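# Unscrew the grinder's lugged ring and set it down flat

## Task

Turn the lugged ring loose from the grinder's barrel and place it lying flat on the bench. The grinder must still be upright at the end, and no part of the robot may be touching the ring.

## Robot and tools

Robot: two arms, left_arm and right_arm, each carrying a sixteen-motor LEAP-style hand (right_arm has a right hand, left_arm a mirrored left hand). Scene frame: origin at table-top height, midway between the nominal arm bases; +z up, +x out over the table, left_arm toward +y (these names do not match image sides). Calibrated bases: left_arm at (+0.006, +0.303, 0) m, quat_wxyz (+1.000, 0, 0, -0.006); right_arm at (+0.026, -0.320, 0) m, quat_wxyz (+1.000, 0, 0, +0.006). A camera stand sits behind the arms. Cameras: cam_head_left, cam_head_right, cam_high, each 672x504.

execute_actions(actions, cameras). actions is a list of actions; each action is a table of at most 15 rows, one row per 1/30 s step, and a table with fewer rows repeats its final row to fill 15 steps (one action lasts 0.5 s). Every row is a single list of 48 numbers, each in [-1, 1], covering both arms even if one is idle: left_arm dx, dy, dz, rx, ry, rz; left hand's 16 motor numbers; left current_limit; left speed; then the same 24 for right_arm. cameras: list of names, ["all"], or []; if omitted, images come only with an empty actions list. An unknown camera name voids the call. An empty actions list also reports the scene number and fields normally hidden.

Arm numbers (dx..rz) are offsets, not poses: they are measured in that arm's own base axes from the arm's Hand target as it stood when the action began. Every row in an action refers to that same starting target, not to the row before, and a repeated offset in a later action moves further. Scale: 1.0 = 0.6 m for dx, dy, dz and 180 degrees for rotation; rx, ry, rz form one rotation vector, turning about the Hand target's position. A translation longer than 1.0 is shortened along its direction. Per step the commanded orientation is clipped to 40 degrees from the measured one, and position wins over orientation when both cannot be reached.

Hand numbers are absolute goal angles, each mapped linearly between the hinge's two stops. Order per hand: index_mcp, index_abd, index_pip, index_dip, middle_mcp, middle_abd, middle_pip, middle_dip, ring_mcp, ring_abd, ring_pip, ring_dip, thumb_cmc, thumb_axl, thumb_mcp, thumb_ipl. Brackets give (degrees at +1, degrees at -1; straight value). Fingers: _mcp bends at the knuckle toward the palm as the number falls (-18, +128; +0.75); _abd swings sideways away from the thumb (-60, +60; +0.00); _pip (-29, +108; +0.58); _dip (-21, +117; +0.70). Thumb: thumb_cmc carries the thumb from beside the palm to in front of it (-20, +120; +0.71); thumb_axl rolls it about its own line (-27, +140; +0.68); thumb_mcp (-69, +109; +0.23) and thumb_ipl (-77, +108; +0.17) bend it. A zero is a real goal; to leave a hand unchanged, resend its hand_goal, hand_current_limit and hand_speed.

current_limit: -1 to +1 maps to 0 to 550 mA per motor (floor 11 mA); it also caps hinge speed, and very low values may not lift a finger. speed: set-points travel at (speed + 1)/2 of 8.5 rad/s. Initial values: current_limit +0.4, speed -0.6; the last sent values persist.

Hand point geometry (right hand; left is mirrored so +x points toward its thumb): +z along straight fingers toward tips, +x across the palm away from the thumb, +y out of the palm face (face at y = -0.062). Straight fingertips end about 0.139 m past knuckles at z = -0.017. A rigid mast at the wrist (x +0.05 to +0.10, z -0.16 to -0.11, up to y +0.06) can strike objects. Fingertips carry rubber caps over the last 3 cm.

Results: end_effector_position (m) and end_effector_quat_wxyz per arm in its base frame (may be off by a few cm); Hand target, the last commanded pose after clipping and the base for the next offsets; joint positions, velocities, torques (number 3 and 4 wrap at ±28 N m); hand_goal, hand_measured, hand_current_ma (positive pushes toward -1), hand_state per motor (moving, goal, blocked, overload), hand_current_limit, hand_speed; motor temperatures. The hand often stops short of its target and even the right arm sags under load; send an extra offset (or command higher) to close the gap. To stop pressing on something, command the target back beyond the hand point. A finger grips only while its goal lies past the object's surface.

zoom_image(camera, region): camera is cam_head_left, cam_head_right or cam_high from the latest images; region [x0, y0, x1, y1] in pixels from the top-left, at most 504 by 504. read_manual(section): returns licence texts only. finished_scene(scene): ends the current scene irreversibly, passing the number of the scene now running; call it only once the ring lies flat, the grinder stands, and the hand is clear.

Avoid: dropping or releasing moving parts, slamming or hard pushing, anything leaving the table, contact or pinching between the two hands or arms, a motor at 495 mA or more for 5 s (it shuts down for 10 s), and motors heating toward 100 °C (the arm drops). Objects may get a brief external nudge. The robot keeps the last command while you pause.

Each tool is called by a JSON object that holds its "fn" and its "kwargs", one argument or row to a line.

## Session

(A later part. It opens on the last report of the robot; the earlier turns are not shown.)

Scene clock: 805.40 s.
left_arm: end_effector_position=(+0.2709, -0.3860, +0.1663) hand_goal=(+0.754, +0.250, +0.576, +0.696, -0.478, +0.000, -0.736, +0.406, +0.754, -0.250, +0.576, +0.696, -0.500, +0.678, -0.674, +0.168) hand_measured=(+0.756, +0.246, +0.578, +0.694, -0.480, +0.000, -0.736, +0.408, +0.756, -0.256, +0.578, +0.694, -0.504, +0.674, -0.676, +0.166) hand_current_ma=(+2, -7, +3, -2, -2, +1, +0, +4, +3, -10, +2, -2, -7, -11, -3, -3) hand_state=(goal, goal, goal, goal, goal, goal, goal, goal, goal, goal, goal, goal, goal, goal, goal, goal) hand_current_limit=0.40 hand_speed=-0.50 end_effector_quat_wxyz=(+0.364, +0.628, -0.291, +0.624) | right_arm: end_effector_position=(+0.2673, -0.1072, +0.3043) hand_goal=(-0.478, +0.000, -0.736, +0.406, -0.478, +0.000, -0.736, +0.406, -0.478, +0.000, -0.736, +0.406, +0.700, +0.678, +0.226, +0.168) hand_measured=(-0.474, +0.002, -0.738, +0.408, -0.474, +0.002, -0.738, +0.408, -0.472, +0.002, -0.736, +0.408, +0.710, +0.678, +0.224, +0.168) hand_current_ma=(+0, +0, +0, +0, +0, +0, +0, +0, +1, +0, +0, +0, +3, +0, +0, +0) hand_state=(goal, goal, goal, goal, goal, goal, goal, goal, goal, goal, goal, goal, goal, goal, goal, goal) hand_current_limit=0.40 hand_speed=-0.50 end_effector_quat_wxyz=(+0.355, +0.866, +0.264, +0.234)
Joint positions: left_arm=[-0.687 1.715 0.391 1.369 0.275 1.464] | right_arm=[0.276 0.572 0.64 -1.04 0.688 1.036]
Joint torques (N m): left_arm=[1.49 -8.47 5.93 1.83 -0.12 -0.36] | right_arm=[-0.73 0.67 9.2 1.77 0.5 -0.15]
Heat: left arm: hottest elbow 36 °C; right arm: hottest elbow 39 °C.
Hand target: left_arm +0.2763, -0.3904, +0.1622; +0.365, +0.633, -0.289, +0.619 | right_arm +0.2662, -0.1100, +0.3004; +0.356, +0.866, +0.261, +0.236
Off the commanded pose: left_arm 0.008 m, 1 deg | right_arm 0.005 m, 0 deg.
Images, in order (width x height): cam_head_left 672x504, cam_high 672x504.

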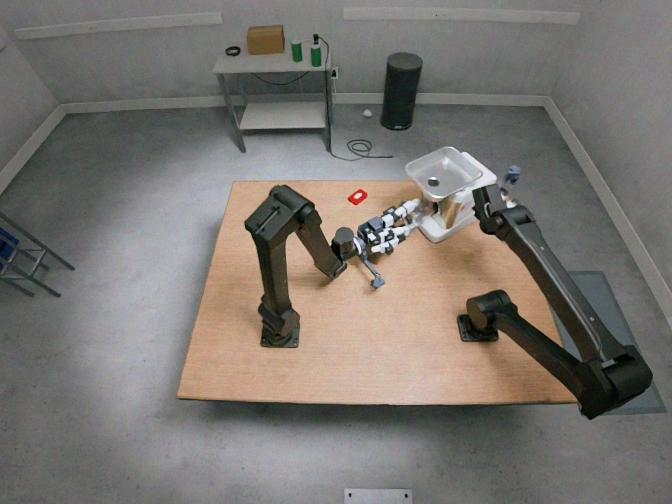

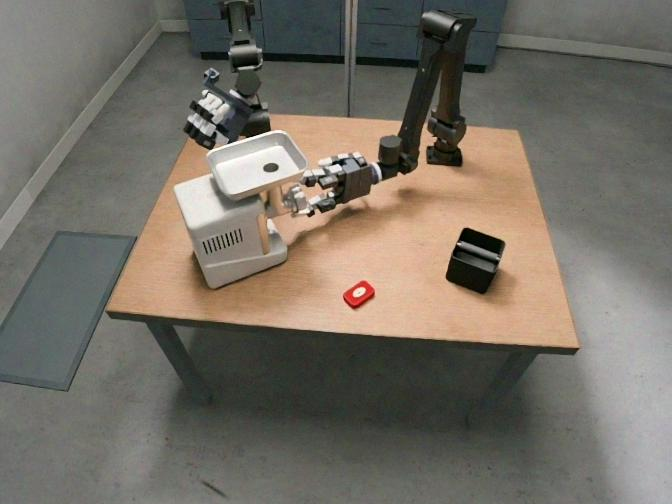

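{"fn": "execute_actions", "kwargs": {
  "actions": [
    [[0,0,0,0,0,0,0.754,0.05,0.576,0.696,-0.479,0,-0.737,0.406,0.754,-0.05,0.576,0.696,-0.5,0.678,-0.674,0.168,0.3,-0.7,0,0,0,0,0,0,-0.478,0,-0.736,0.406,-0.478,0,-0.736,0.406,-0.478,0,-0.736,0.406,0.7,0.678,0.226,0.168,0.4,-0.5]],
    [[0,0,0,0,0,0,0.754,-0.05,0.576,0.696,-0.479,0,-0.737,0.406,0.754,0.05,0.576,0.696,-0.5,0.678,-0.674,0.168,0.3,-0.7,0,0,0,0,0,0,-0.478,0,-0.736,0.406,-0.478,0,-0.736,0.406,-0.478,0,-0.736,0.406,0.7,0.678,0.226,0.168,0.4,-0.5]]
  ],
  "cameras": ["cam_head_left","cam_high"]
}}

{"fn": "zoom_image", "kwargs": {
  "camera": "cam_head_left",
  "region": [368, 180, 448, 260]
}}

{"fn": "zoom_image", "kwargs": {
  "camera": "cam_high",
  "region": [260, 150, 340, 230]
}}

Scene clock: 811.00 s.
left_arm: end_effector_position=(+0.2714, -0.3864, +0.1610) hand_goal=(+0.754, -0.050, +0.576, +0.696, -0.478, +0.000, -0.736, +0.406, +0.754, +0.050, +0.576, +0.696, -0.500, +0.678, -0.674, +0.168) hand_measured=(+0.756, +0.074, +0.578, +0.694, -0.480, +0.000, -0.736, +0.408, +0.756, -0.122, +0.578, +0.694, -0.504, +0.674, -0.676, +0.166) hand_current_ma=(+2, +358, +3, -2, -2, +1, +0, +4, +3, -357, +2, -2, -7, -11, -3, -3) hand_state=(goal, blocked, goal, goal, goal, goal, goal, goal, goal, blocked, goal, goal, goal, goal, goal, goal) hand_current_limit=0.30 hand_speed=-0.70 end_effector_quat_wxyz=(+0.362, +0.634, -0.292, +0.618) | right_arm: end_effector_position=(+0.2673, -0.1072, +0.3043) hand_goal=(-0.478, +0.000, -0.736, +0.406, -0.478, +0.000, -0.736, +0.406, -0.478, +0.000, -0.736, +0.406, +0.700, +0.678, +0.226, +0.168) hand_measured=(-0.474, +0.002, -0.738, +0.408, -0.474, +0.002, -0.738, +0.408, -0.472, +0.002, -0.736, +0.408, +0.710, +0.678, +0.224, +0.168) hand_current_ma=(+0, +0, +0, +0, +0, +0, +0, +0, +1, +0, +0, +0, +3, +0, +0, +0) hand_state=(goal, goal, goal, goal, goal, goal, goal, goal, goal, goal, goal, goal, goal, goal, goal, goal) hand_current_limit=0.40 hand_speed=-0.50 end_effector_quat_wxyz=(+0.355, +0.866, +0.264, +0.234)
Joint positions: left_arm=[-0.687 1.723 0.391 1.359 0.275 1.464] | right_arm=[0.276 0.572 0.64 -1.04 0.688 1.036]
Joint torques (N m): left_arm=[1.49 -9.05 5.89 2.24 -0.11 -0.36] | right_arm=[-0.79 0.26 9.29 1.99 0.52 -0.12]
Heat: left arm: hottest elbow 36 °C; right arm: hottest elbow 38 °C.
Hand target: left_arm +0.2763, -0.3904, +0.1622; +0.365, +0.633, -0.289, +0.619 | right_arm +0.2662, -0.1100, +0.3004; +0.356, +0.866, +0.261, +0.236
Off the commanded pose: left_arm 0.006 m, 0 deg | right_arm 0.005 m, 0 deg.
Images, in order (width x height): cam_head_left 672x504, cam_high 672x504.

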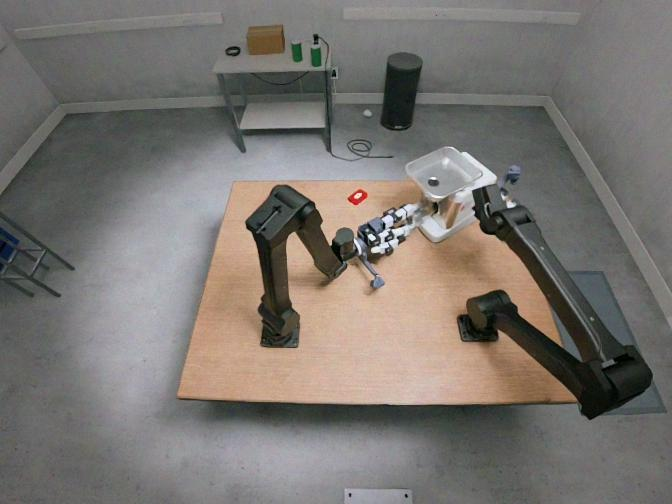

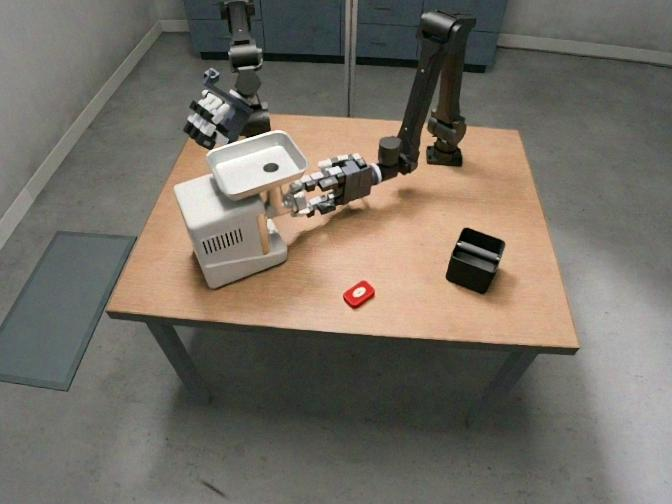

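Scaled by 6.300 from the camera's 672x504 image, which has a finer 960x720 frame.

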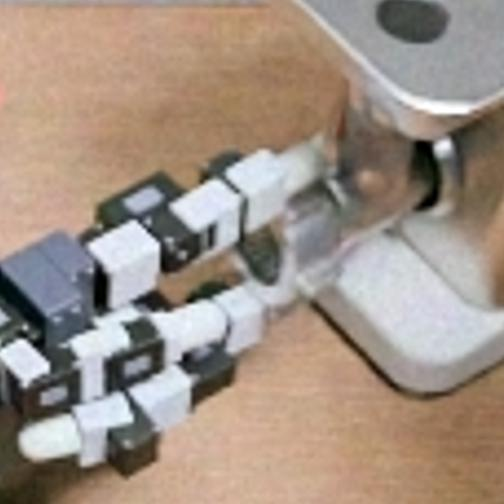

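Scaled by 6.300 from the camera's 672x504 image, which has a finer 960x720 frame.

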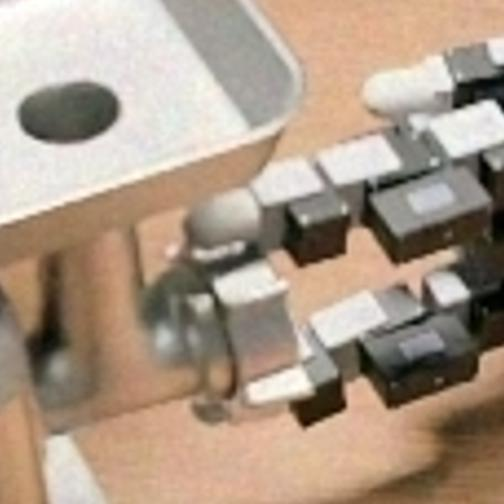

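{"fn": "execute_actions", "kwargs": {
  "actions": [
    [[0.0273,0.0189,0.0475,-0.079,0.1142,0,0.754,0.0,0.576,0.696,-0.479,0,-0.737,0.406,0.754,0.0,0.576,0.696,-0.5,0.678,-0.674,0.168,0.1,-0.7,0,0,0,0,0,0,-0.478,0,-0.736,0.406,-0.478,0,-0.736,0.406,-0.478,0,-0.736,0.406,0.7,0.678,0.226,0.168,0.4,-0.5]],
    [[0.0412,0.0285,0.029,-0.079,0.1142,0,0.754,0.0,0.576,0.696,-0.479,0,-0.737,0.406,0.754,0.0,0.576,0.696,-0.5,0.678,-0.674,0.168,0.1,-0.7,0,0,0,0,0,0,-0.478,0,-0.736,0.406,-0.478,0,-0.736,0.406,-0.478,0,-0.736,0.406,0.7,0.678,0.226,0.168,0.4,-0.5]]
  ],
  "cameras": ["cam_head_left","cam_high"]
}}

{"fn": "zoom_image", "kwargs": {
  "camera": "cam_head_left",
  "region": [368, 180, 448, 260]
}}

{"fn": "zoom_image", "kwargs": {
  "camera": "cam_high",
  "region": [260, 150, 340, 230]
}}

Scene clock: 823.47 s.
left_arm: end_effector_position=(+0.3137, -0.3580, +0.2111) hand_goal=(+0.754, +0.000, +0.576, +0.696, -0.478, +0.000, -0.736, +0.406, +0.754, +0.000, +0.576, +0.696, -0.500, +0.678, -0.674, +0.168) hand_measured=(+0.746, +0.074, +0.570, +0.694, -0.480, +0.000, -0.736, +0.408, +0.772, -0.122, +0.582, +0.696, -0.504, +0.672, -0.676, +0.166) hand_current_ma=(-22, +235, -12, -2, -2, +0, +0, +4, +57, -302, +12, +0, -10, -14, -3, -3) hand_state=(goal, blocked, goal, goal, goal, goal, goal, goal, goal, blocked, goal, goal, goal, goal, goal, goal) hand_current_limit=0.10 hand_speed=-0.70 end_effector_quat_wxyz=(+0.581, +0.699, +0.007, +0.416) | right_arm: end_effector_position=(+0.2673, -0.1072, +0.3043) hand_goal=(-0.478, +0.000, -0.736, +0.406, -0.478, +0.000, -0.736, +0.406, -0.478, +0.000, -0.736, +0.406, +0.700, +0.678, +0.226, +0.168) hand_measured=(-0.474, +0.002, -0.738, +0.408, -0.474, +0.002, -0.738, +0.408, -0.472, +0.002, -0.736, +0.408, +0.710, +0.678, +0.224, +0.168) hand_current_ma=(+0, +0, +0, +0, +0, +0, +0, +0, +1, +0, +0, +0, +3, +0, +0, +0) hand_state=(goal, goal, goal, goal, goal, goal, goal, goal, goal, goal, goal, goal, goal, goal, goal, goal) hand_current_limit=0.40 hand_speed=-0.50 end_effector_quat_wxyz=(+0.355, +0.866, +0.264, +0.234)
Joint positions: left_arm=[-0.703 1.724 0.391 1.356 0.237 0.606] | right_arm=[0.276 0.572 0.64 -1.04 0.688 1.036]
Joint torques (N m): left_arm=[1.03 -8.64 5.42 2.25 -0.33 -0.36] | right_arm=[-1.08 0.15 9.28 1.76 0.52 -0.12]
Heat: left arm: hottest elbow 35 °C; right arm: hottest elbow 38 °C.
Hand target: left_arm +0.3174, -0.3619, +0.2080; +0.583, +0.701, +0.014, +0.410 | right_arm +0.2662, -0.1100, +0.3004; +0.356, +0.866, +0.261, +0.236
Off the commanded pose: left_arm 0.006 m, 1 deg | right_arm 0.005 m, 0 deg.
Images, in order (width x height): cam_head_left 672x504, cam_high 672x504.

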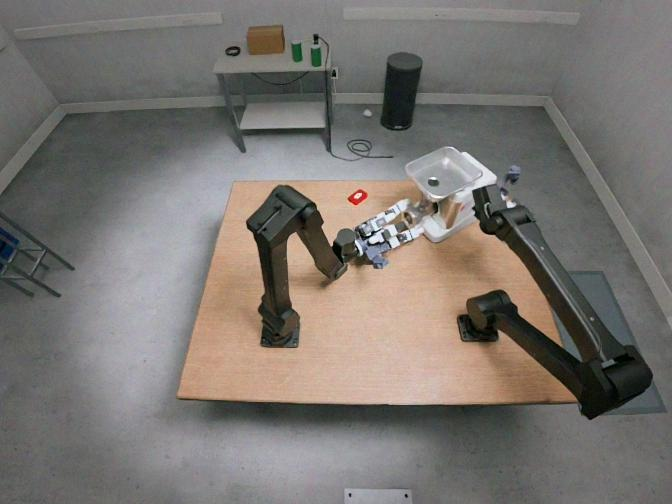

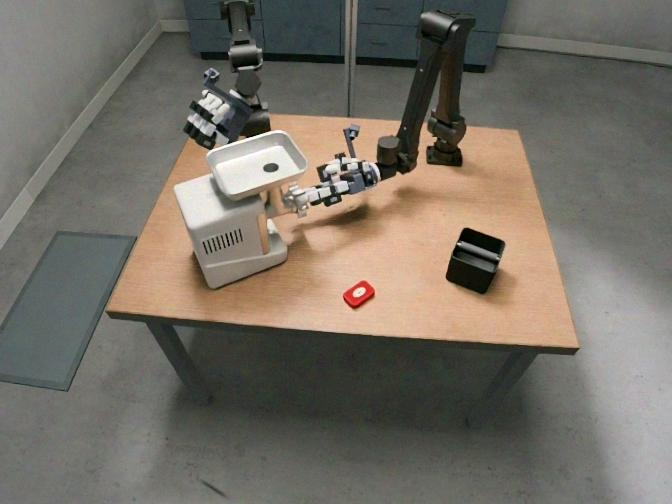

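Scaled by 6.300 from the camera's 672x504 image, which has a finer 960x720 frame.

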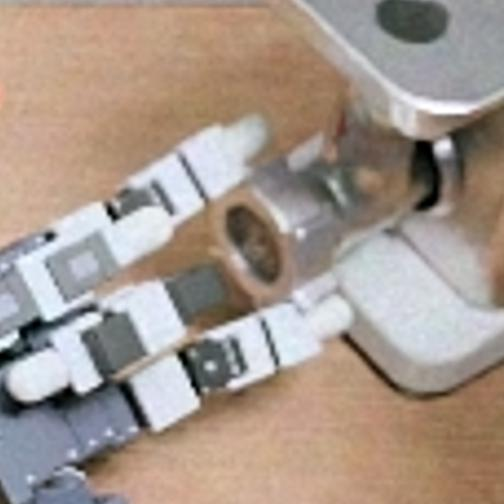

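Scaled by 6.300 from the camera's 672x504 image, which has a finer 960x720 frame.

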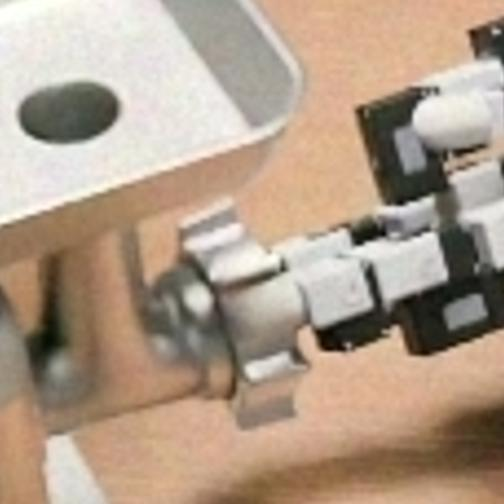

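{"fn": "execute_actions", "kwargs": {
  "actions": [
    [[0.0474,0.0328,0.0052,-0.079,0.1142,0,0.754,0.0,0.576,0.696,-0.479,0,-0.737,0.406,0.754,0.0,0.576,0.696,-0.5,0.678,-0.674,0.168,0.1,-0.7,0,0,0,0,0,0,-0.478,0,-0.736,0.406,-0.478,0,-0.736,0.406,-0.478,0,-0.736,0.406,0.7,0.678,0.226,0.168,0.4,-0.5]],
    [[0.0447,0.0309,-0.0197,-0.079,0.1142,0,0.754,0.0,0.576,0.696,-0.479,0,-0.737,0.406,0.754,0.0,0.576,0.696,-0.5,0.678,-0.674,0.168,0.1,-0.7,0,0,0,0,0,0,-0.478,0,-0.736,0.406,-0.478,0,-0.736,0.406,-0.478,0,-0.736,0.406,0.7,0.678,0.226,0.168,0.4,-0.5]]
  ],
  "cameras": ["cam_head_left","cam_high"]
}}

{"fn": "zoom_image", "kwargs": {
  "camera": "cam_head_left",
  "region": [368, 180, 448, 260]
}}

{"fn": "zoom_image", "kwargs": {
  "camera": "cam_high",
  "region": [260, 150, 340, 230]
}}

Scene clock: 832.97 s.
left_arm: end_effector_position=(+0.3713, -0.3191, +0.2015) hand_goal=(+0.754, +0.000, +0.576, +0.696, -0.478, +0.000, -0.736, +0.406, +0.754, +0.000, +0.576, +0.696, -0.500, +0.678, -0.674, +0.168) hand_measured=(+0.738, +0.078, +0.564, +0.694, -0.480, +0.000, -0.736, +0.408, +0.776, -0.122, +0.584, +0.696, -0.500, +0.678, -0.676, +0.166) hand_current_ma=(-48, +250, -29, -2, -2, +0, +0, +4, +70, -302, +16, +0, -1, -2, -5, -3) hand_state=(goal, blocked, goal, goal, goal, goal, goal, goal, blocked, blocked, goal, goal, goal, goal, goal, goal) hand_current_limit=0.10 hand_speed=-0.70 end_effector_quat_wxyz=(+0.696, +0.635, +0.306, +0.135) | right_arm: end_effector_position=(+0.2673, -0.1072, +0.3043) hand_goal=(-0.478, +0.000, -0.736, +0.406, -0.478, +0.000, -0.736, +0.406, -0.478, +0.000, -0.736, +0.406, +0.700, +0.678, +0.226, +0.168) hand_measured=(-0.474, +0.002, -0.738, +0.408, -0.474, +0.002, -0.738, +0.408, -0.472, +0.002, -0.736, +0.408, +0.710, +0.678, +0.224, +0.168) hand_current_ma=(+0, +0, +0, +0, +0, +0, +0, +0, +1, +0, +0, +0, +3, +0, +0, +0) hand_state=(goal, goal, goal, goal, goal, goal, goal, goal, goal, goal, goal, goal, goal, goal, goal, goal) hand_current_limit=0.40 hand_speed=-0.50 end_effector_quat_wxyz=(+0.355, +0.866, +0.264, +0.234)
Joint positions: left_arm=[-0.724 1.72 0.391 1.333 0.207 -0.26] | right_arm=[0.276 0.572 0.64 -1.04 0.688 1.036]
Joint torques (N m): left_arm=[0.85 -10.46 5.08 1.32 -0.17 -0.21] | right_arm=[-0.91 0.15 9.4 1.78 0.52 -0.09]
Motor temperatures (°C): left_arm=[22 30 34 24 24 23] | right_arm=[22 23 38 23 26 21]
Heat: left arm: hottest elbow 34 °C; right arm: hottest elbow 38 °C.
Hand target: left_arm +0.3726, -0.3237, +0.1994; +0.692, +0.638, +0.314, +0.125 | right_arm +0.2662, -0.1100, +0.3004; +0.356, +0.866, +0.261, +0.236
Off the commanded pose: left_arm 0.005 m, 1 deg | right_arm 0.005 m, 0 deg.
Images, in order (width x height): cam_head_left 672x504, cam_high 672x504.

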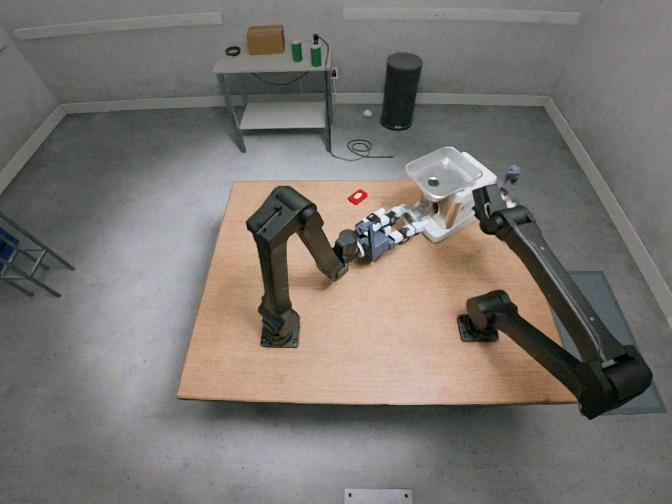

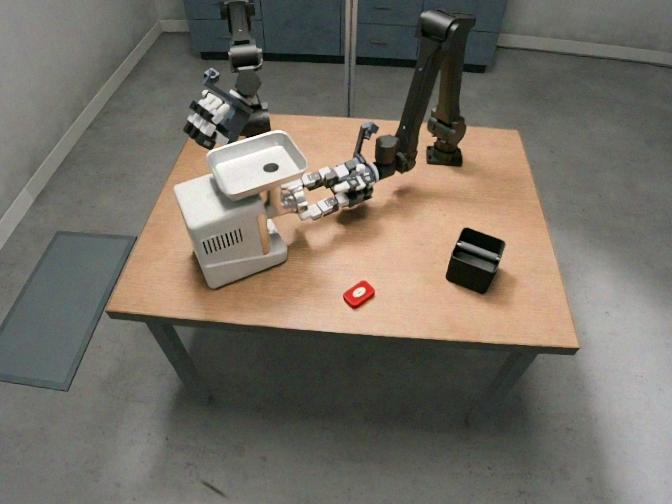

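Scaled by 6.300 from the camera's 672x504 image, which has a finer 960x720 frame.

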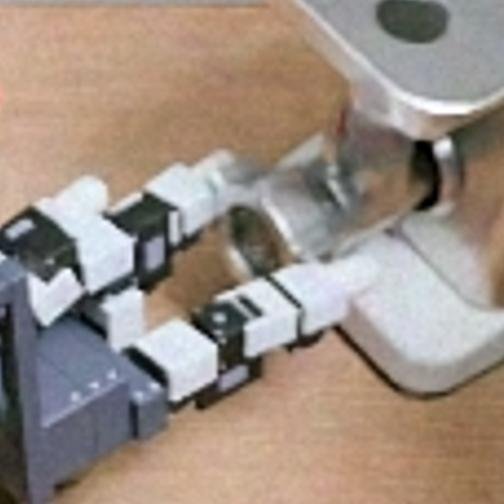

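Scaled by 6.300 from the camera's 672x504 image, which has a finer 960x720 frame.

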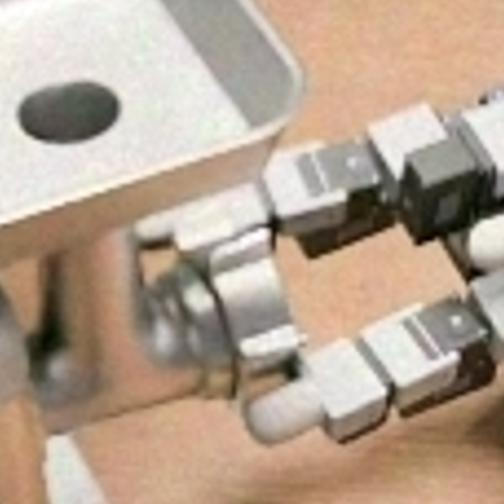

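{"fn": "execute_actions", "kwargs": {
  "actions": [
    [[0.0338,0.0234,-0.041,-0.079,0.1142,0,0.754,0.0,0.576,0.696,-0.479,0,-0.737,0.406,0.754,0.0,0.576,0.696,-0.5,0.678,-0.674,0.168,0.1,-0.7,0,0,0,0,0,0,-0.478,0,-0.736,0.406,-0.478,0,-0.736,0.406,-0.478,0,-0.736,0.406,0.7,0.678,0.226,0.168,0.4,-0.5]],
    [[0.0163,0.0113,-0.0543,-0.079,0.1142,0,0.754,0.0,0.576,0.696,-0.479,0,-0.737,0.406,0.754,0.0,0.576,0.696,-0.5,0.678,-0.674,0.168,0.1,-0.7,0,0,0,0,0,0,-0.478,0,-0.736,0.406,-0.478,0,-0.736,0.406,-0.478,0,-0.736,0.406,0.7,0.678,0.226,0.168,0.4,-0.5]]
  ],
  "cameras": ["cam_head_left","cam_high"]
}}

{"fn": "zoom_image", "kwargs": {
  "camera": "cam_head_left",
  "region": [368, 180, 448, 260]
}}

{"fn": "zoom_image", "kwargs": {
  "camera": "cam_high",
  "region": [260, 150, 340, 230]
}}

Scene clock: 838.73 s.
left_arm: end_effector_position=(+0.4023, -0.2992, +0.1436) hand_goal=(+0.754, +0.000, +0.576, +0.696, -0.478, +0.000, -0.736, +0.406, +0.754, +0.000, +0.576, +0.696, -0.500, +0.678, -0.674, +0.168) hand_measured=(+0.736, +0.082, +0.564, +0.694, -0.480, +0.000, -0.736, +0.408, +0.768, -0.122, +0.582, +0.696, -0.498, +0.680, -0.676, +0.166) hand_current_ma=(-57, +264, -31, -2, -2, -1, +0, +4, +38, -302, +13, +0, +4, +5, -5, -3) hand_state=(goal, blocked, goal, goal, goal, goal, goal, goal, goal, blocked, goal, goal, goal, goal, goal, goal) hand_current_limit=0.10 hand_speed=-0.70 end_effector_quat_wxyz=(+0.678, +0.455, +0.550, -0.175) | right_arm: end_effector_position=(+0.2673, -0.1072, +0.3043) hand_goal=(-0.478, +0.000, -0.736, +0.406, -0.478, +0.000, -0.736, +0.406, -0.478, +0.000, -0.736, +0.406, +0.700, +0.678, +0.226, +0.168) hand_measured=(-0.474, +0.002, -0.738, +0.408, -0.474, +0.002, -0.738, +0.408, -0.472, +0.002, -0.736, +0.408, +0.710, +0.678, +0.224, +0.168) hand_current_ma=(+0, +0, +0, +0, +0, +0, +0, +0, +1, +0, +0, +0, +3, +0, +0, +0) hand_state=(goal, goal, goal, goal, goal, goal, goal, goal, goal, goal, goal, goal, goal, goal, goal, goal) hand_current_limit=0.40 hand_speed=-0.50 end_effector_quat_wxyz=(+0.355, +0.866, +0.264, +0.234)
Joint positions: left_arm=[-0.737 1.679 0.391 1.268 0.207 -1.129] | right_arm=[0.276 0.572 0.64 -1.04 0.688 1.036]
Joint torques (N m): left_arm=[1.32 -10.46 5.41 1.47 0.29 -0.08] | right_arm=[-1.38 0.09 9.2 1.83 0.5 -0.11]
Heat: left arm: hottest elbow 34 °C; right arm: hottest elbow 37 °C.
Hand target: left_arm +0.4026, -0.3030, +0.1422; +0.672, +0.455, +0.555, -0.184 | right_arm +0.2662, -0.1100, +0.3004; +0.356, +0.866, +0.261, +0.236
Off the commanded pose: left_arm 0.004 m, 1 deg | right_arm 0.005 m, 0 deg.
Images, in order (width x height): cam_head_left 672x504, cam_high 672x504.

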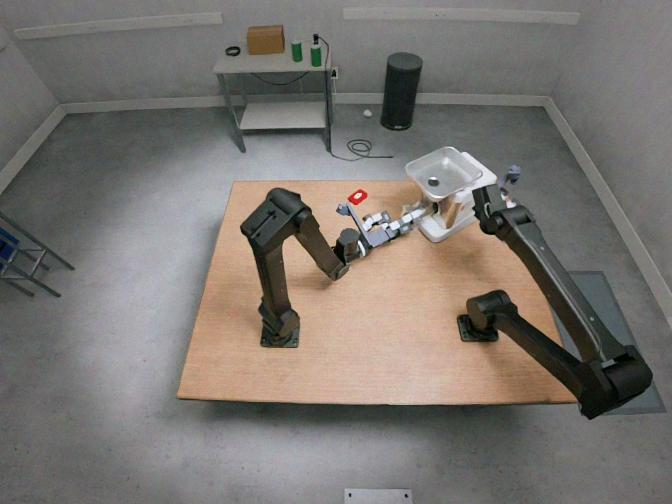

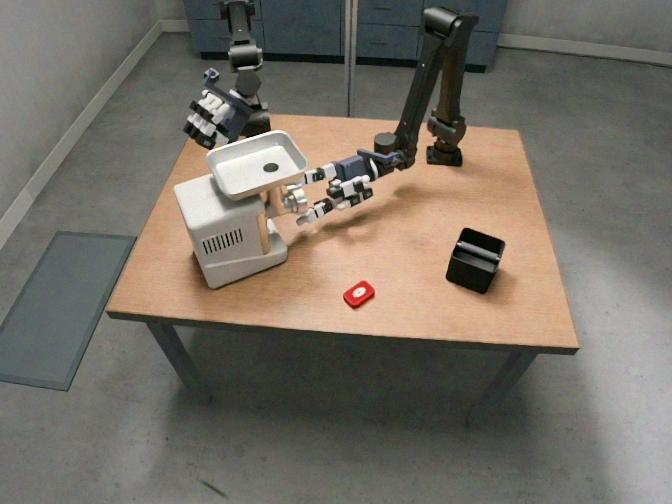

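Scaled by 6.300 from the camera's 672x504 image, which has a finer 960x720 frame.

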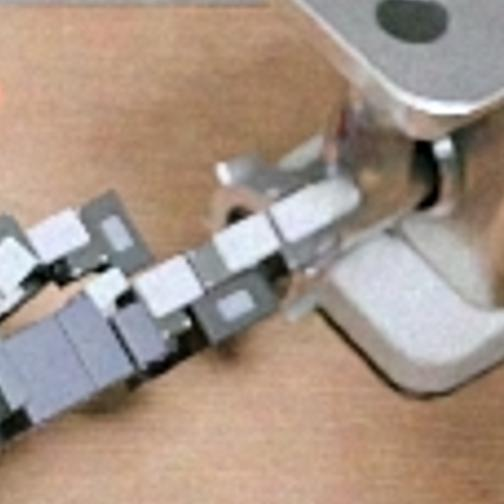

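Scaled by 6.300 from the camera's 672x504 image, which has a finer 960x720 frame.

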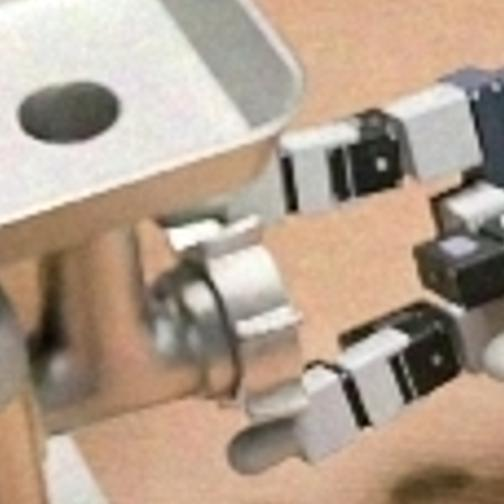

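{"fn": "execute_actions", "kwargs": {
  "actions": [
    [[-0.0041,-0.0028,-0.0577,-0.079,0.1142,0,0.754,0.0,0.576,0.696,-0.479,0,-0.737,0.406,0.754,0.0,0.576,0.696,-0.5,0.678,-0.674,0.168,0.1,-0.7,0,0,0,0,0,0,-0.478,0,-0.736,0.406,-0.478,0,-0.736,0.406,-0.478,0,-0.736,0.406,0.7,0.678,0.226,0.168,0.4,-0.5]],
    [[-0.0111,-0.0077,-0.0297,-0.0443,0.0639,0,0.754,0.0,0.576,0.696,-0.479,0,-0.737,0.406,0.754,0.0,0.576,0.696,-0.5,0.678,-0.674,0.168,0.1,-0.7,0,0,0,0,0,0,-0.478,0,-0.736,0.406,-0.478,0,-0.736,0.406,-0.478,0,-0.736,0.406,0.7,0.678,0.226,0.168,0.4,-0.5]]
  ],
  "cameras": ["cam_head_left","cam_high"]
}}

{"fn": "zoom_image", "kwargs": {
  "camera": "cam_head_left",
  "region": [368, 180, 448, 260]
}}

{"fn": "zoom_image", "kwargs": {
  "camera": "cam_high",
  "region": [260, 150, 340, 230]
}}

Scene clock: 844.40 s.
left_arm: end_effector_position=(+0.3938, -0.3049, +0.0901) hand_goal=(+0.754, +0.000, +0.576, +0.696, -0.478, +0.000, -0.736, +0.406, +0.754, +0.000, +0.576, +0.696, -0.500, +0.678, -0.674, +0.168) hand_measured=(+0.732, +0.082, +0.564, +0.694, -0.480, +0.000, -0.736, +0.408, +0.758, -0.122, +0.580, +0.696, -0.498, +0.680, -0.674, +0.166) hand_current_ma=(-72, +265, -32, -2, -2, -1, +0, +4, +7, -302, +7, +0, +5, +7, -2, -3) hand_state=(blocked, blocked, goal, goal, goal, goal, goal, goal, goal, blocked, goal, goal, goal, goal, goal, goal) hand_current_limit=0.10 hand_speed=-0.70 end_effector_quat_wxyz=(+0.576, +0.253, +0.669, -0.396) | right_arm: end_effector_position=(+0.2673, -0.1072, +0.3043) hand_goal=(-0.478, +0.000, -0.736, +0.406, -0.478, +0.000, -0.736, +0.406, -0.478, +0.000, -0.736, +0.406, +0.700, +0.678, +0.226, +0.168) hand_measured=(-0.474, +0.002, -0.738, +0.408, -0.474, +0.002, -0.738, +0.408, -0.472, +0.002, -0.736, +0.408, +0.710, +0.678, +0.224, +0.168) hand_current_ma=(+0, +0, +0, +0, +0, +0, +0, +0, +1, +0, +0, +0, +3, +0, +0, +0) hand_state=(goal, goal, goal, goal, goal, goal, goal, goal, goal, goal, goal, goal, goal, goal, goal, goal) hand_current_limit=0.40 hand_speed=-0.50 end_effector_quat_wxyz=(+0.355, +0.866, +0.264, +0.234)
Joint positions: left_arm=[-0.728 1.655 0.391 1.24 0.234 -1.806] | right_arm=[0.276 0.572 0.64 -1.04 0.688 1.036]
Joint torques (N m): left_arm=[1.49 -10.29 5.87 1.5 0.4 -0.12] | right_arm=[-1.38 0.32 9.29 1.73 0.51 -0.13]
Heat: left arm: hottest elbow 34 °C; right arm: hottest elbow 37 °C.
Hand target: left_arm +0.3935, -0.3092, +0.0898; +0.568, +0.251, +0.672, -0.404 | right_arm +0.2662, -0.1100, +0.3004; +0.356, +0.866, +0.261, +0.236
Off the commanded pose: left_arm 0.004 m, 1 deg | right_arm 0.005 m, 0 deg.
Images, in order (width x height): cam_head_left 672x504, cam_high 672x504.

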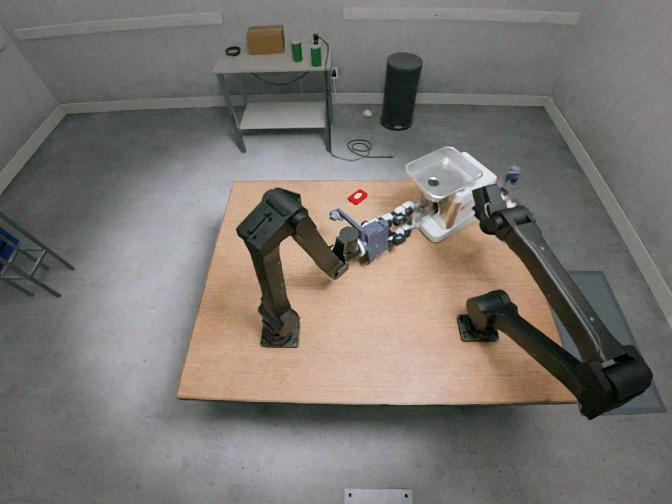

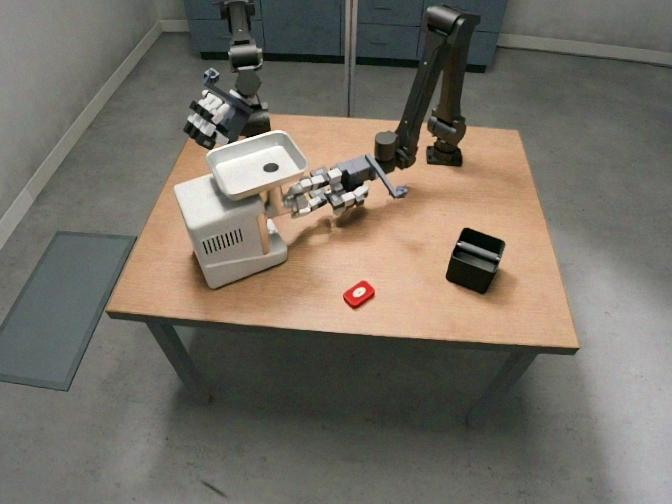

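Scaled by 6.300 from the camera's 672x504 image, which has a finer 960x720 frame.

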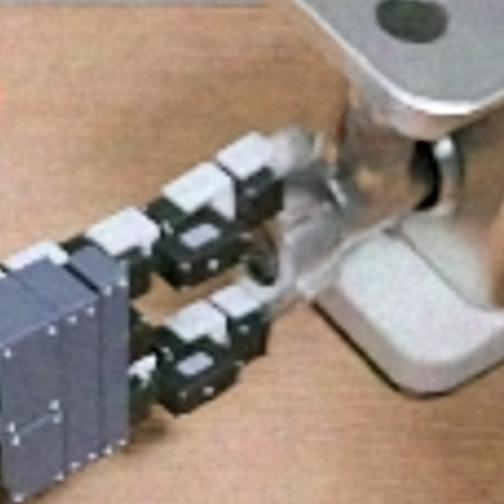

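Scaled by 6.300 from the camera's 672x504 image, which has a finer 960x720 frame.

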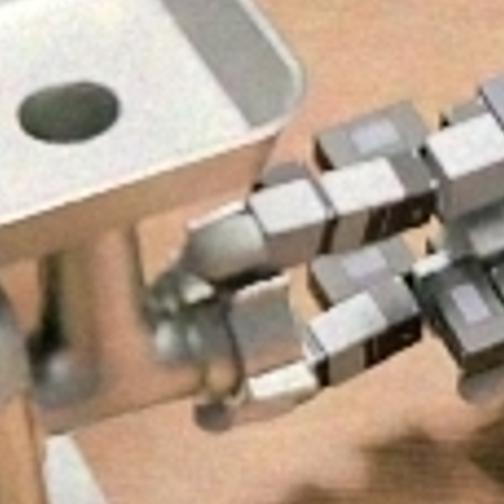

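{"fn": "execute_actions", "kwargs": {
  "actions": [
    [[0,0,0,0,0,0,0.754,0.38,0.576,0.696,-0.479,0,-0.737,0.406,0.754,-0.38,0.576,0.696,-0.5,0.678,-0.674,0.168,0.3,-0.6,0,0,0,0,0,0,-0.478,0,-0.736,0.406,-0.478,0,-0.736,0.406,-0.478,0,-0.736,0.406,0.7,0.678,0.226,0.168,0.4,-0.5]],
    [[0.0111,0.0077,0.0297,0.0443,-0.0639,0,0.754,0.38,0.576,0.696,-0.479,0,-0.737,0.406,0.754,-0.38,0.576,0.696,-0.5,0.678,-0.674,0.168,0.3,-0.6,0,0,0,0,0,0,-0.478,0,-0.736,0.406,-0.478,0,-0.736,0.406,-0.478,0,-0.736,0.406,0.7,0.678,0.226,0.168,0.4,-0.5]],
    [[0.0041,0.0028,0.0577,0.079,-0.1142,0,0.754,0.38,0.576,0.696,-0.479,0,-0.737,0.406,0.754,-0.38,0.576,0.696,-0.5,0.678,-0.674,0.168,0.3,-0.6,0,0,0,0,0,0,-0.478,0,-0.736,0.406,-0.478,0,-0.736,0.406,-0.478,0,-0.736,0.406,0.7,0.678,0.226,0.168,0.4,-0.5]],
    [[-0.0163,-0.0113,0.0543,0.079,-0.1142,0,0.754,0.38,0.576,0.696,-0.479,0,-0.737,0.406,0.754,-0.38,0.576,0.696,-0.5,0.678,-0.674,0.168,0.3,-0.6,0,0,0,0,0,0,-0.478,0,-0.736,0.406,-0.478,0,-0.736,0.406,-0.478,0,-0.736,0.406,0.7,0.678,0.226,0.168,0.4,-0.5]]
  ],
  "cameras": ["cam_head_left","cam_high"]
}}

{"fn": "zoom_image", "kwargs": {
  "camera": "cam_head_left",
  "region": [368, 180, 448, 260]
}}

{"fn": "zoom_image", "kwargs": {
  "camera": "cam_high",
  "region": [260, 150, 340, 230]
}}

Scene clock: 856.03 s.
left_arm: end_effector_position=(+0.3898, -0.3113, +0.1732) hand_goal=(+0.754, +0.380, +0.576, +0.696, -0.478, +0.000, -0.736, +0.406, +0.754, -0.380, +0.576, +0.696, -0.500, +0.678, -0.674, +0.168) hand_measured=(+0.758, +0.382, +0.574, +0.694, -0.478, +0.000, -0.736, +0.408, +0.760, -0.372, +0.576, +0.696, -0.496, +0.682, -0.676, +0.166) hand_current_ma=(+9, +3, -2, -2, -2, +0, +0, +4, +12, +17, +1, +0, +9, +12, -3, -3) hand_state=(goal, goal, goal, goal, goal, goal, goal, goal, goal, goal, goal, goal, goal, goal, goal, goal) hand_current_limit=0.30 hand_speed=-0.60 end_effector_quat_wxyz=(+0.693, +0.562, +0.451, -0.037) | right_arm: end_effector_position=(+0.2673, -0.1072, +0.3043) hand_goal=(-0.478, +0.000, -0.736, +0.406, -0.478, +0.000, -0.736, +0.406, -0.478, +0.000, -0.736, +0.406, +0.700, +0.678, +0.226, +0.168) hand_measured=(-0.474, +0.002, -0.738, +0.408, -0.474, +0.002, -0.738, +0.408, -0.472, +0.002, -0.736, +0.408, +0.710, +0.678, +0.224, +0.168) hand_current_ma=(+0, +0, +0, +0, +0, +0, +0, +0, +1, +0, +0, +0, +3, +0, +0, +0) hand_state=(goal, goal, goal, goal, goal, goal, goal, goal, goal, goal, goal, goal, goal, goal, goal, goal) hand_current_limit=0.40 hand_speed=-0.50 end_effector_quat_wxyz=(+0.355, +0.866, +0.264, +0.234)
Joint positions: left_arm=[-0.747 1.671 0.391 1.241 0.201 -0.721] | right_arm=[0.276 0.572 0.64 -1.04 0.688 1.036]
Joint torques (N m): left_arm=[2.26 -8.18 5.48 3.63 0.09 0.11] | right_arm=[-1.08 0.26 9.31 1.94 0.51 -0.13]
Heat: left arm: hottest elbow 34 °C; right arm: hottest elbow 37 °C.
Hand target: left_arm +0.3928, -0.3098, +0.1748; +0.699, +0.560, +0.445, -0.031 | right_arm +0.2662, -0.1100, +0.3004; +0.356, +0.866, +0.261, +0.236
Off the commanded pose: left_arm 0.004 m, 1 deg | right_arm 0.005 m, 0 deg.
Images, in order (width x height): cam_head_left 672x504, cam_high 672x504.

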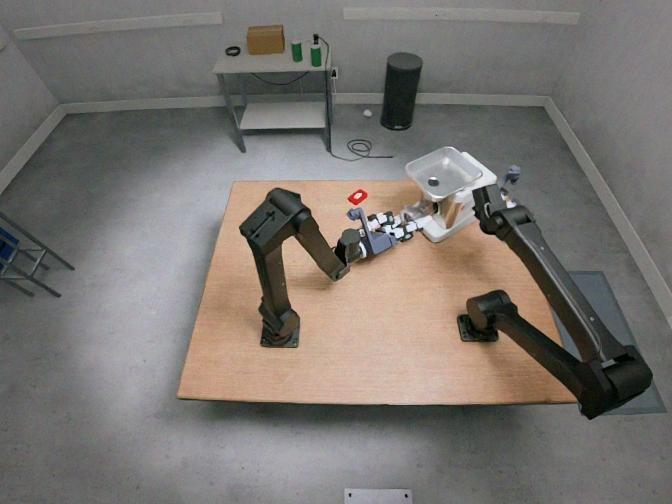

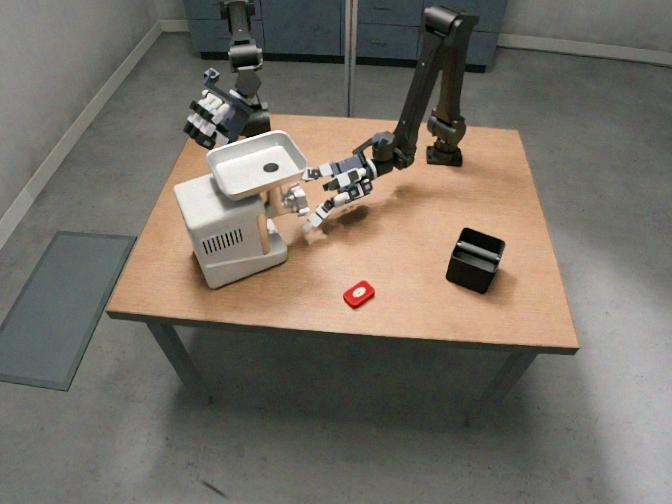

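Scaled by 6.300 from the camera's 672x504 image, which has a finer 960x720 frame.

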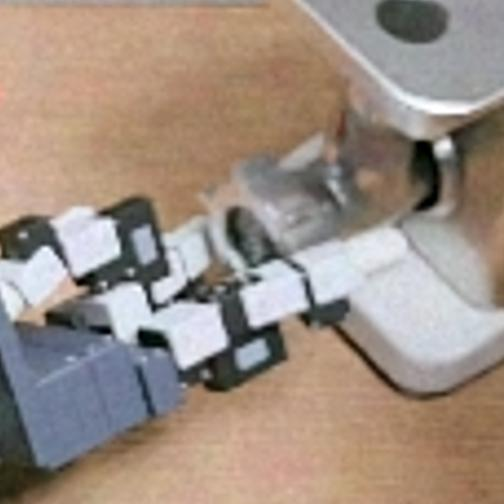

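Scaled by 6.300 from the camera's 672x504 image, which has a finer 960x720 frame.

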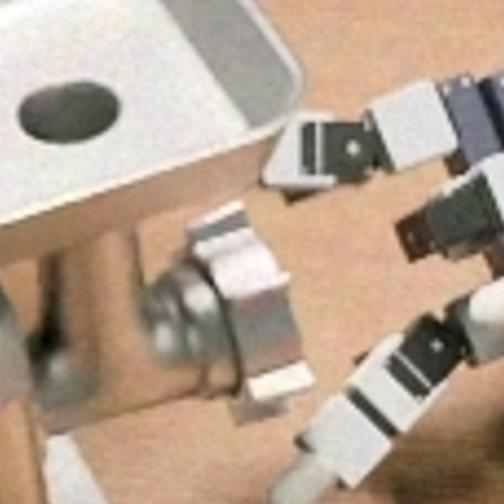

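{"fn": "execute_actions", "kwargs": {
  "actions": [
    [[-0.0338,-0.0234,0.041,0.079,-0.1142,0,0.754,0.38,0.576,0.696,-0.479,0,-0.737,0.406,0.754,-0.38,0.576,0.696,-0.5,0.678,-0.674,0.168,0.3,-0.6,0,0,0,0,0,0,-0.478,0,-0.736,0.406,-0.478,0,-0.736,0.406,-0.478,0,-0.736,0.406,0.7,0.678,0.226,0.168,0.4,-0.5]],
    [[-0.0447,-0.0309,0.0197,0.079,-0.1142,0,0.754,0.38,0.576,0.696,-0.479,0,-0.737,0.406,0.754,-0.38,0.576,0.696,-0.5,0.678,-0.674,0.168,0.3,-0.6,0,0,0,0,0,0,-0.478,0,-0.736,0.406,-0.478,0,-0.736,0.406,-0.478,0,-0.736,0.406,0.7,0.678,0.226,0.168,0.4,-0.5]],
    [[-0.0474,-0.0328,-0.0052,0.079,-0.1142,0,0.754,0.38,0.576,0.696,-0.479,0,-0.737,0.406,0.754,-0.38,0.576,0.696,-0.5,0.678,-0.674,0.168,0.3,-0.6,0,0,0,0,0,0,-0.478,0,-0.736,0.406,-0.478,0,-0.736,0.406,-0.478,0,-0.736,0.406,0.7,0.678,0.226,0.168,0.4,-0.5]],
    [[-0.0412,-0.0285,-0.029,0.079,-0.1142,0,0.754,0.38,0.576,0.696,-0.479,0,-0.737,0.406,0.754,-0.38,0.576,0.696,-0.5,0.678,-0.674,0.168,0.3,-0.6,0,0,0,0,0,0,-0.478,0,-0.736,0.406,-0.478,0,-0.736,0.406,-0.478,0,-0.736,0.406,0.7,0.678,0.226,0.168,0.4,-0.5]],
    [[-0.0273,-0.0189,-0.0475,0.079,-0.1142,0,0.754,0.38,0.576,0.696,-0.479,0,-0.737,0.406,0.754,-0.38,0.576,0.696,-0.5,0.678,-0.674,0.168,0.3,-0.6,0,0,0,0,0,0,-0.478,0,-0.736,0.406,-0.478,0,-0.736,0.406,-0.478,0,-0.736,0.406,0.7,0.678,0.226,0.168,0.4,-0.5]]
  ],
  "cameras": ["cam_head_left","cam_high"]
}}

{"fn": "zoom_image", "kwargs": {
  "camera": "cam_head_left",
  "region": [368, 180, 448, 260]
}}

{"fn": "zoom_image", "kwargs": {
  "camera": "cam_high",
  "region": [260, 150, 340, 230]
}}

Scene clock: 864.17 s.
left_arm: end_effector_position=(+0.2721, -0.3875, +0.1518) hand_goal=(+0.754, +0.380, +0.576, +0.696, -0.478, +0.000, -0.736, +0.406, +0.754, -0.380, +0.576, +0.696, -0.500, +0.678, -0.674, +0.168) hand_measured=(+0.766, +0.380, +0.582, +0.696, -0.478, +0.000, -0.736, +0.408, +0.760, -0.380, +0.576, +0.696, -0.502, +0.676, -0.678, +0.166) hand_current_ma=(+31, +0, +11, -1, -2, +1, +0, +4, +13, -1, +0, +0, -4, -6, -10, -3) hand_state=(goal, goal, goal, goal, goal, goal, goal, goal, goal, goal, goal, goal, goal, goal, goal, goal) hand_current_limit=0.30 hand_speed=-0.60 end_effector_quat_wxyz=(+0.365, +0.646, -0.286, +0.606) | right_arm: end_effector_position=(+0.2673, -0.1072, +0.3043) hand_goal=(-0.478, +0.000, -0.736, +0.406, -0.478, +0.000, -0.736, +0.406, -0.478, +0.000, -0.736, +0.406, +0.700, +0.678, +0.226, +0.168) hand_measured=(-0.474, +0.002, -0.738, +0.408, -0.474, +0.002, -0.738, +0.408, -0.472, +0.002, -0.736, +0.408, +0.710, +0.678, +0.224, +0.168) hand_current_ma=(+0, +0, +0, +0, +0, +0, +0, +0, +1, +0, +0, +0, +3, +0, +0, +0) hand_state=(goal, goal, goal, goal, goal, goal, goal, goal, goal, goal, goal, goal, goal, goal, goal, goal) hand_current_limit=0.40 hand_speed=-0.50 end_effector_quat_wxyz=(+0.355, +0.866, +0.264, +0.234)
Joint positions: left_arm=[-0.692 1.746 0.391 1.357 0.267 1.445] | right_arm=[0.276 0.572 0.64 -1.04 0.688 1.036]
Joint torques (N m): left_arm=[1.85 -11.16 5.64 2.36 0.15 -0.15] | right_arm=[-1.38 0.21 9.24 1.81 0.52 -0.16]
Heat: left arm: hottest elbow 33 °C; right arm: hottest elbow 37 °C.
Hand target: left_arm +0.2762, -0.3904, +0.1622; +0.365, +0.633, -0.289, +0.618 | right_arm +0.2662, -0.1100, +0.3004; +0.356, +0.866, +0.261, +0.236
Off the commanded pose: left_arm 0.011 m, 2 deg | right_arm 0.005 m, 0 deg.
Images, in order (width x height): cam_head_left 672x504, cam_high 672x504.

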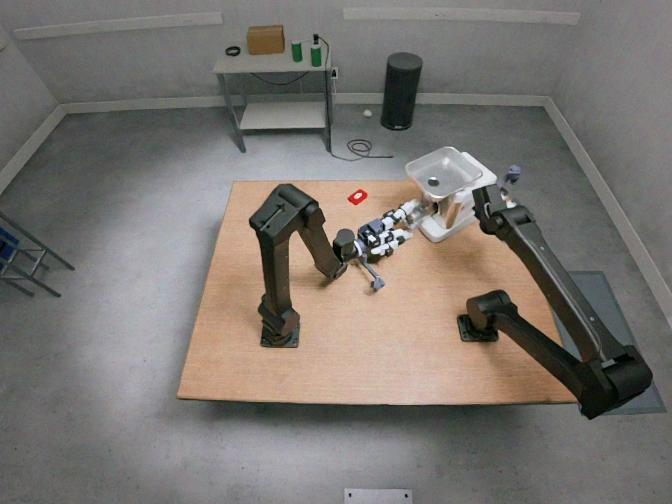

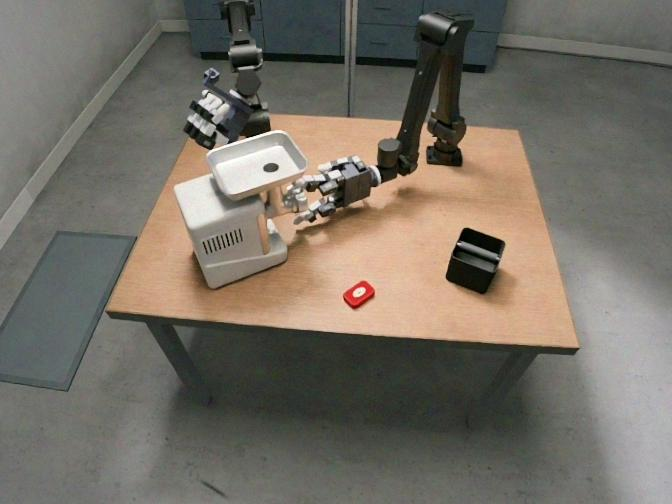

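Scaled by 6.300 from the camera's 672x504 image, which has a finer 960x720 frame.

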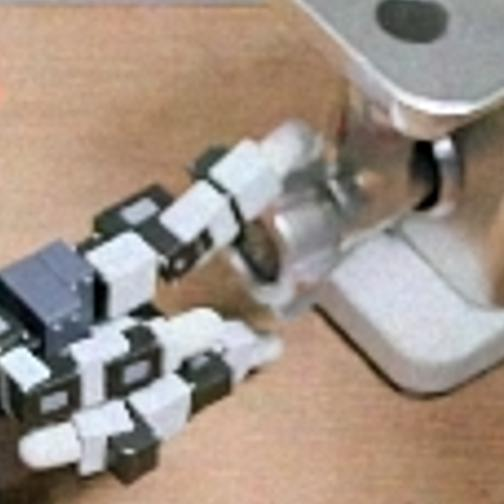

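Scaled by 6.300 from the camera's 672x504 image, which has a finer 960x720 frame.

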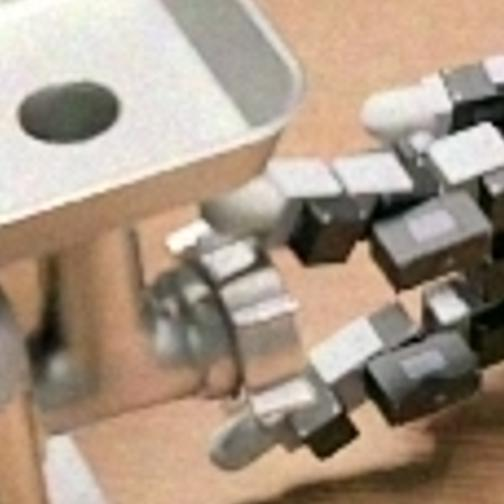

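{"fn": "execute_actions", "kwargs": {
  "actions": [
    [[0,0,0.03,0,0,0,0.754,0.2,0.576,0.696,-0.479,0,-0.737,0.406,0.754,-0.2,0.576,0.696,-0.5,0.678,-0.674,0.168,0.3,-0.7,0,0,0,0,0,0,-0.478,0,-0.736,0.406,-0.478,0,-0.736,0.406,-0.478,0,-0.736,0.406,0.7,0.678,0.226,0.168,0.4,-0.5]],
    [[0,0,-0.02,0,0,0,0.754,0.0,0.576,0.696,-0.479,0,-0.737,0.406,0.754,0.0,0.576,0.696,-0.5,0.678,-0.674,0.168,0.2,-0.7,0,0,0,0,0,0,-0.478,0,-0.736,0.406,-0.478,0,-0.736,0.406,-0.478,0,-0.736,0.406,0.7,0.678,0.226,0.168,0.4,-0.5]]
  ]
}}

Scene clock: 869.67 s.
left_arm: end_effector_position=(+0.2711, -0.3877, +0.1675) hand_goal=(+0.754, +0.000, +0.576, +0.696, -0.478, +0.000, -0.736, +0.406, +0.754, +0.000, +0.576, +0.696, -0.500, +0.678, -0.674, +0.168) hand_measured=(+0.750, +0.156, +0.576, +0.696, -0.478, +0.000, -0.736, +0.408, +0.760, -0.180, +0.576, +0.696, -0.502, +0.674, -0.678, +0.166) hand_current_ma=(-11, +330, -1, -1, -2, +1, +0, +4, +13, -330, +1, +0, -6, -9, -9, -3) hand_state=(goal, blocked, goal, goal, goal, goal, goal, goal, goal, blocked, goal, goal, goal, goal, goal, goal) hand_current_limit=0.20 hand_speed=-0.70 end_effector_quat_wxyz=(+0.366, +0.641, -0.288, +0.610) | right_arm: end_effector_position=(+0.2673, -0.1072, +0.3043) hand_goal=(-0.478, +0.000, -0.736, +0.406, -0.478, +0.000, -0.736, +0.406, -0.478, +0.000, -0.736, +0.406, +0.700, +0.678, +0.226, +0.168) hand_measured=(-0.474, +0.002, -0.738, +0.408, -0.474, +0.002, -0.738, +0.408, -0.472, +0.002, -0.736, +0.408, +0.710, +0.678, +0.224, +0.168) hand_current_ma=(+0, +0, +0, +0, +0, +0, +0, +0, +1, +0, +0, +0, +3, +0, +0, +0) hand_state=(goal, goal, goal, goal, goal, goal, goal, goal, goal, goal, goal, goal, goal, goal, goal, goal) hand_current_limit=0.40 hand_speed=-0.50 end_effector_quat_wxyz=(+0.355, +0.866, +0.264, +0.234)
Joint positions: left_arm=[-0.692 1.683 0.391 1.305 0.271 1.448] | right_arm=[0.276 0.572 0.64 -1.04 0.688 1.036]
Joint torques (N m): left_arm=[1.85 -7.94 6.24 3.29 0.02 -0.18] | right_arm=[-1.03 0.56 9.21 1.91 0.47 -0.11]
Heat: left arm: hottest elbow 33 °C; right arm: hottest elbow 37 °C.
Hand target: left_arm +0.2762, -0.3904, +0.1682; +0.365, +0.633, -0.289, +0.618 | right_arm +0.2662, -0.1100, +0.3004; +0.356, +0.866, +0.261, +0.236
Off the commanded pose: left_arm 0.006 m, 1 deg | right_arm 0.005 m, 0 deg.


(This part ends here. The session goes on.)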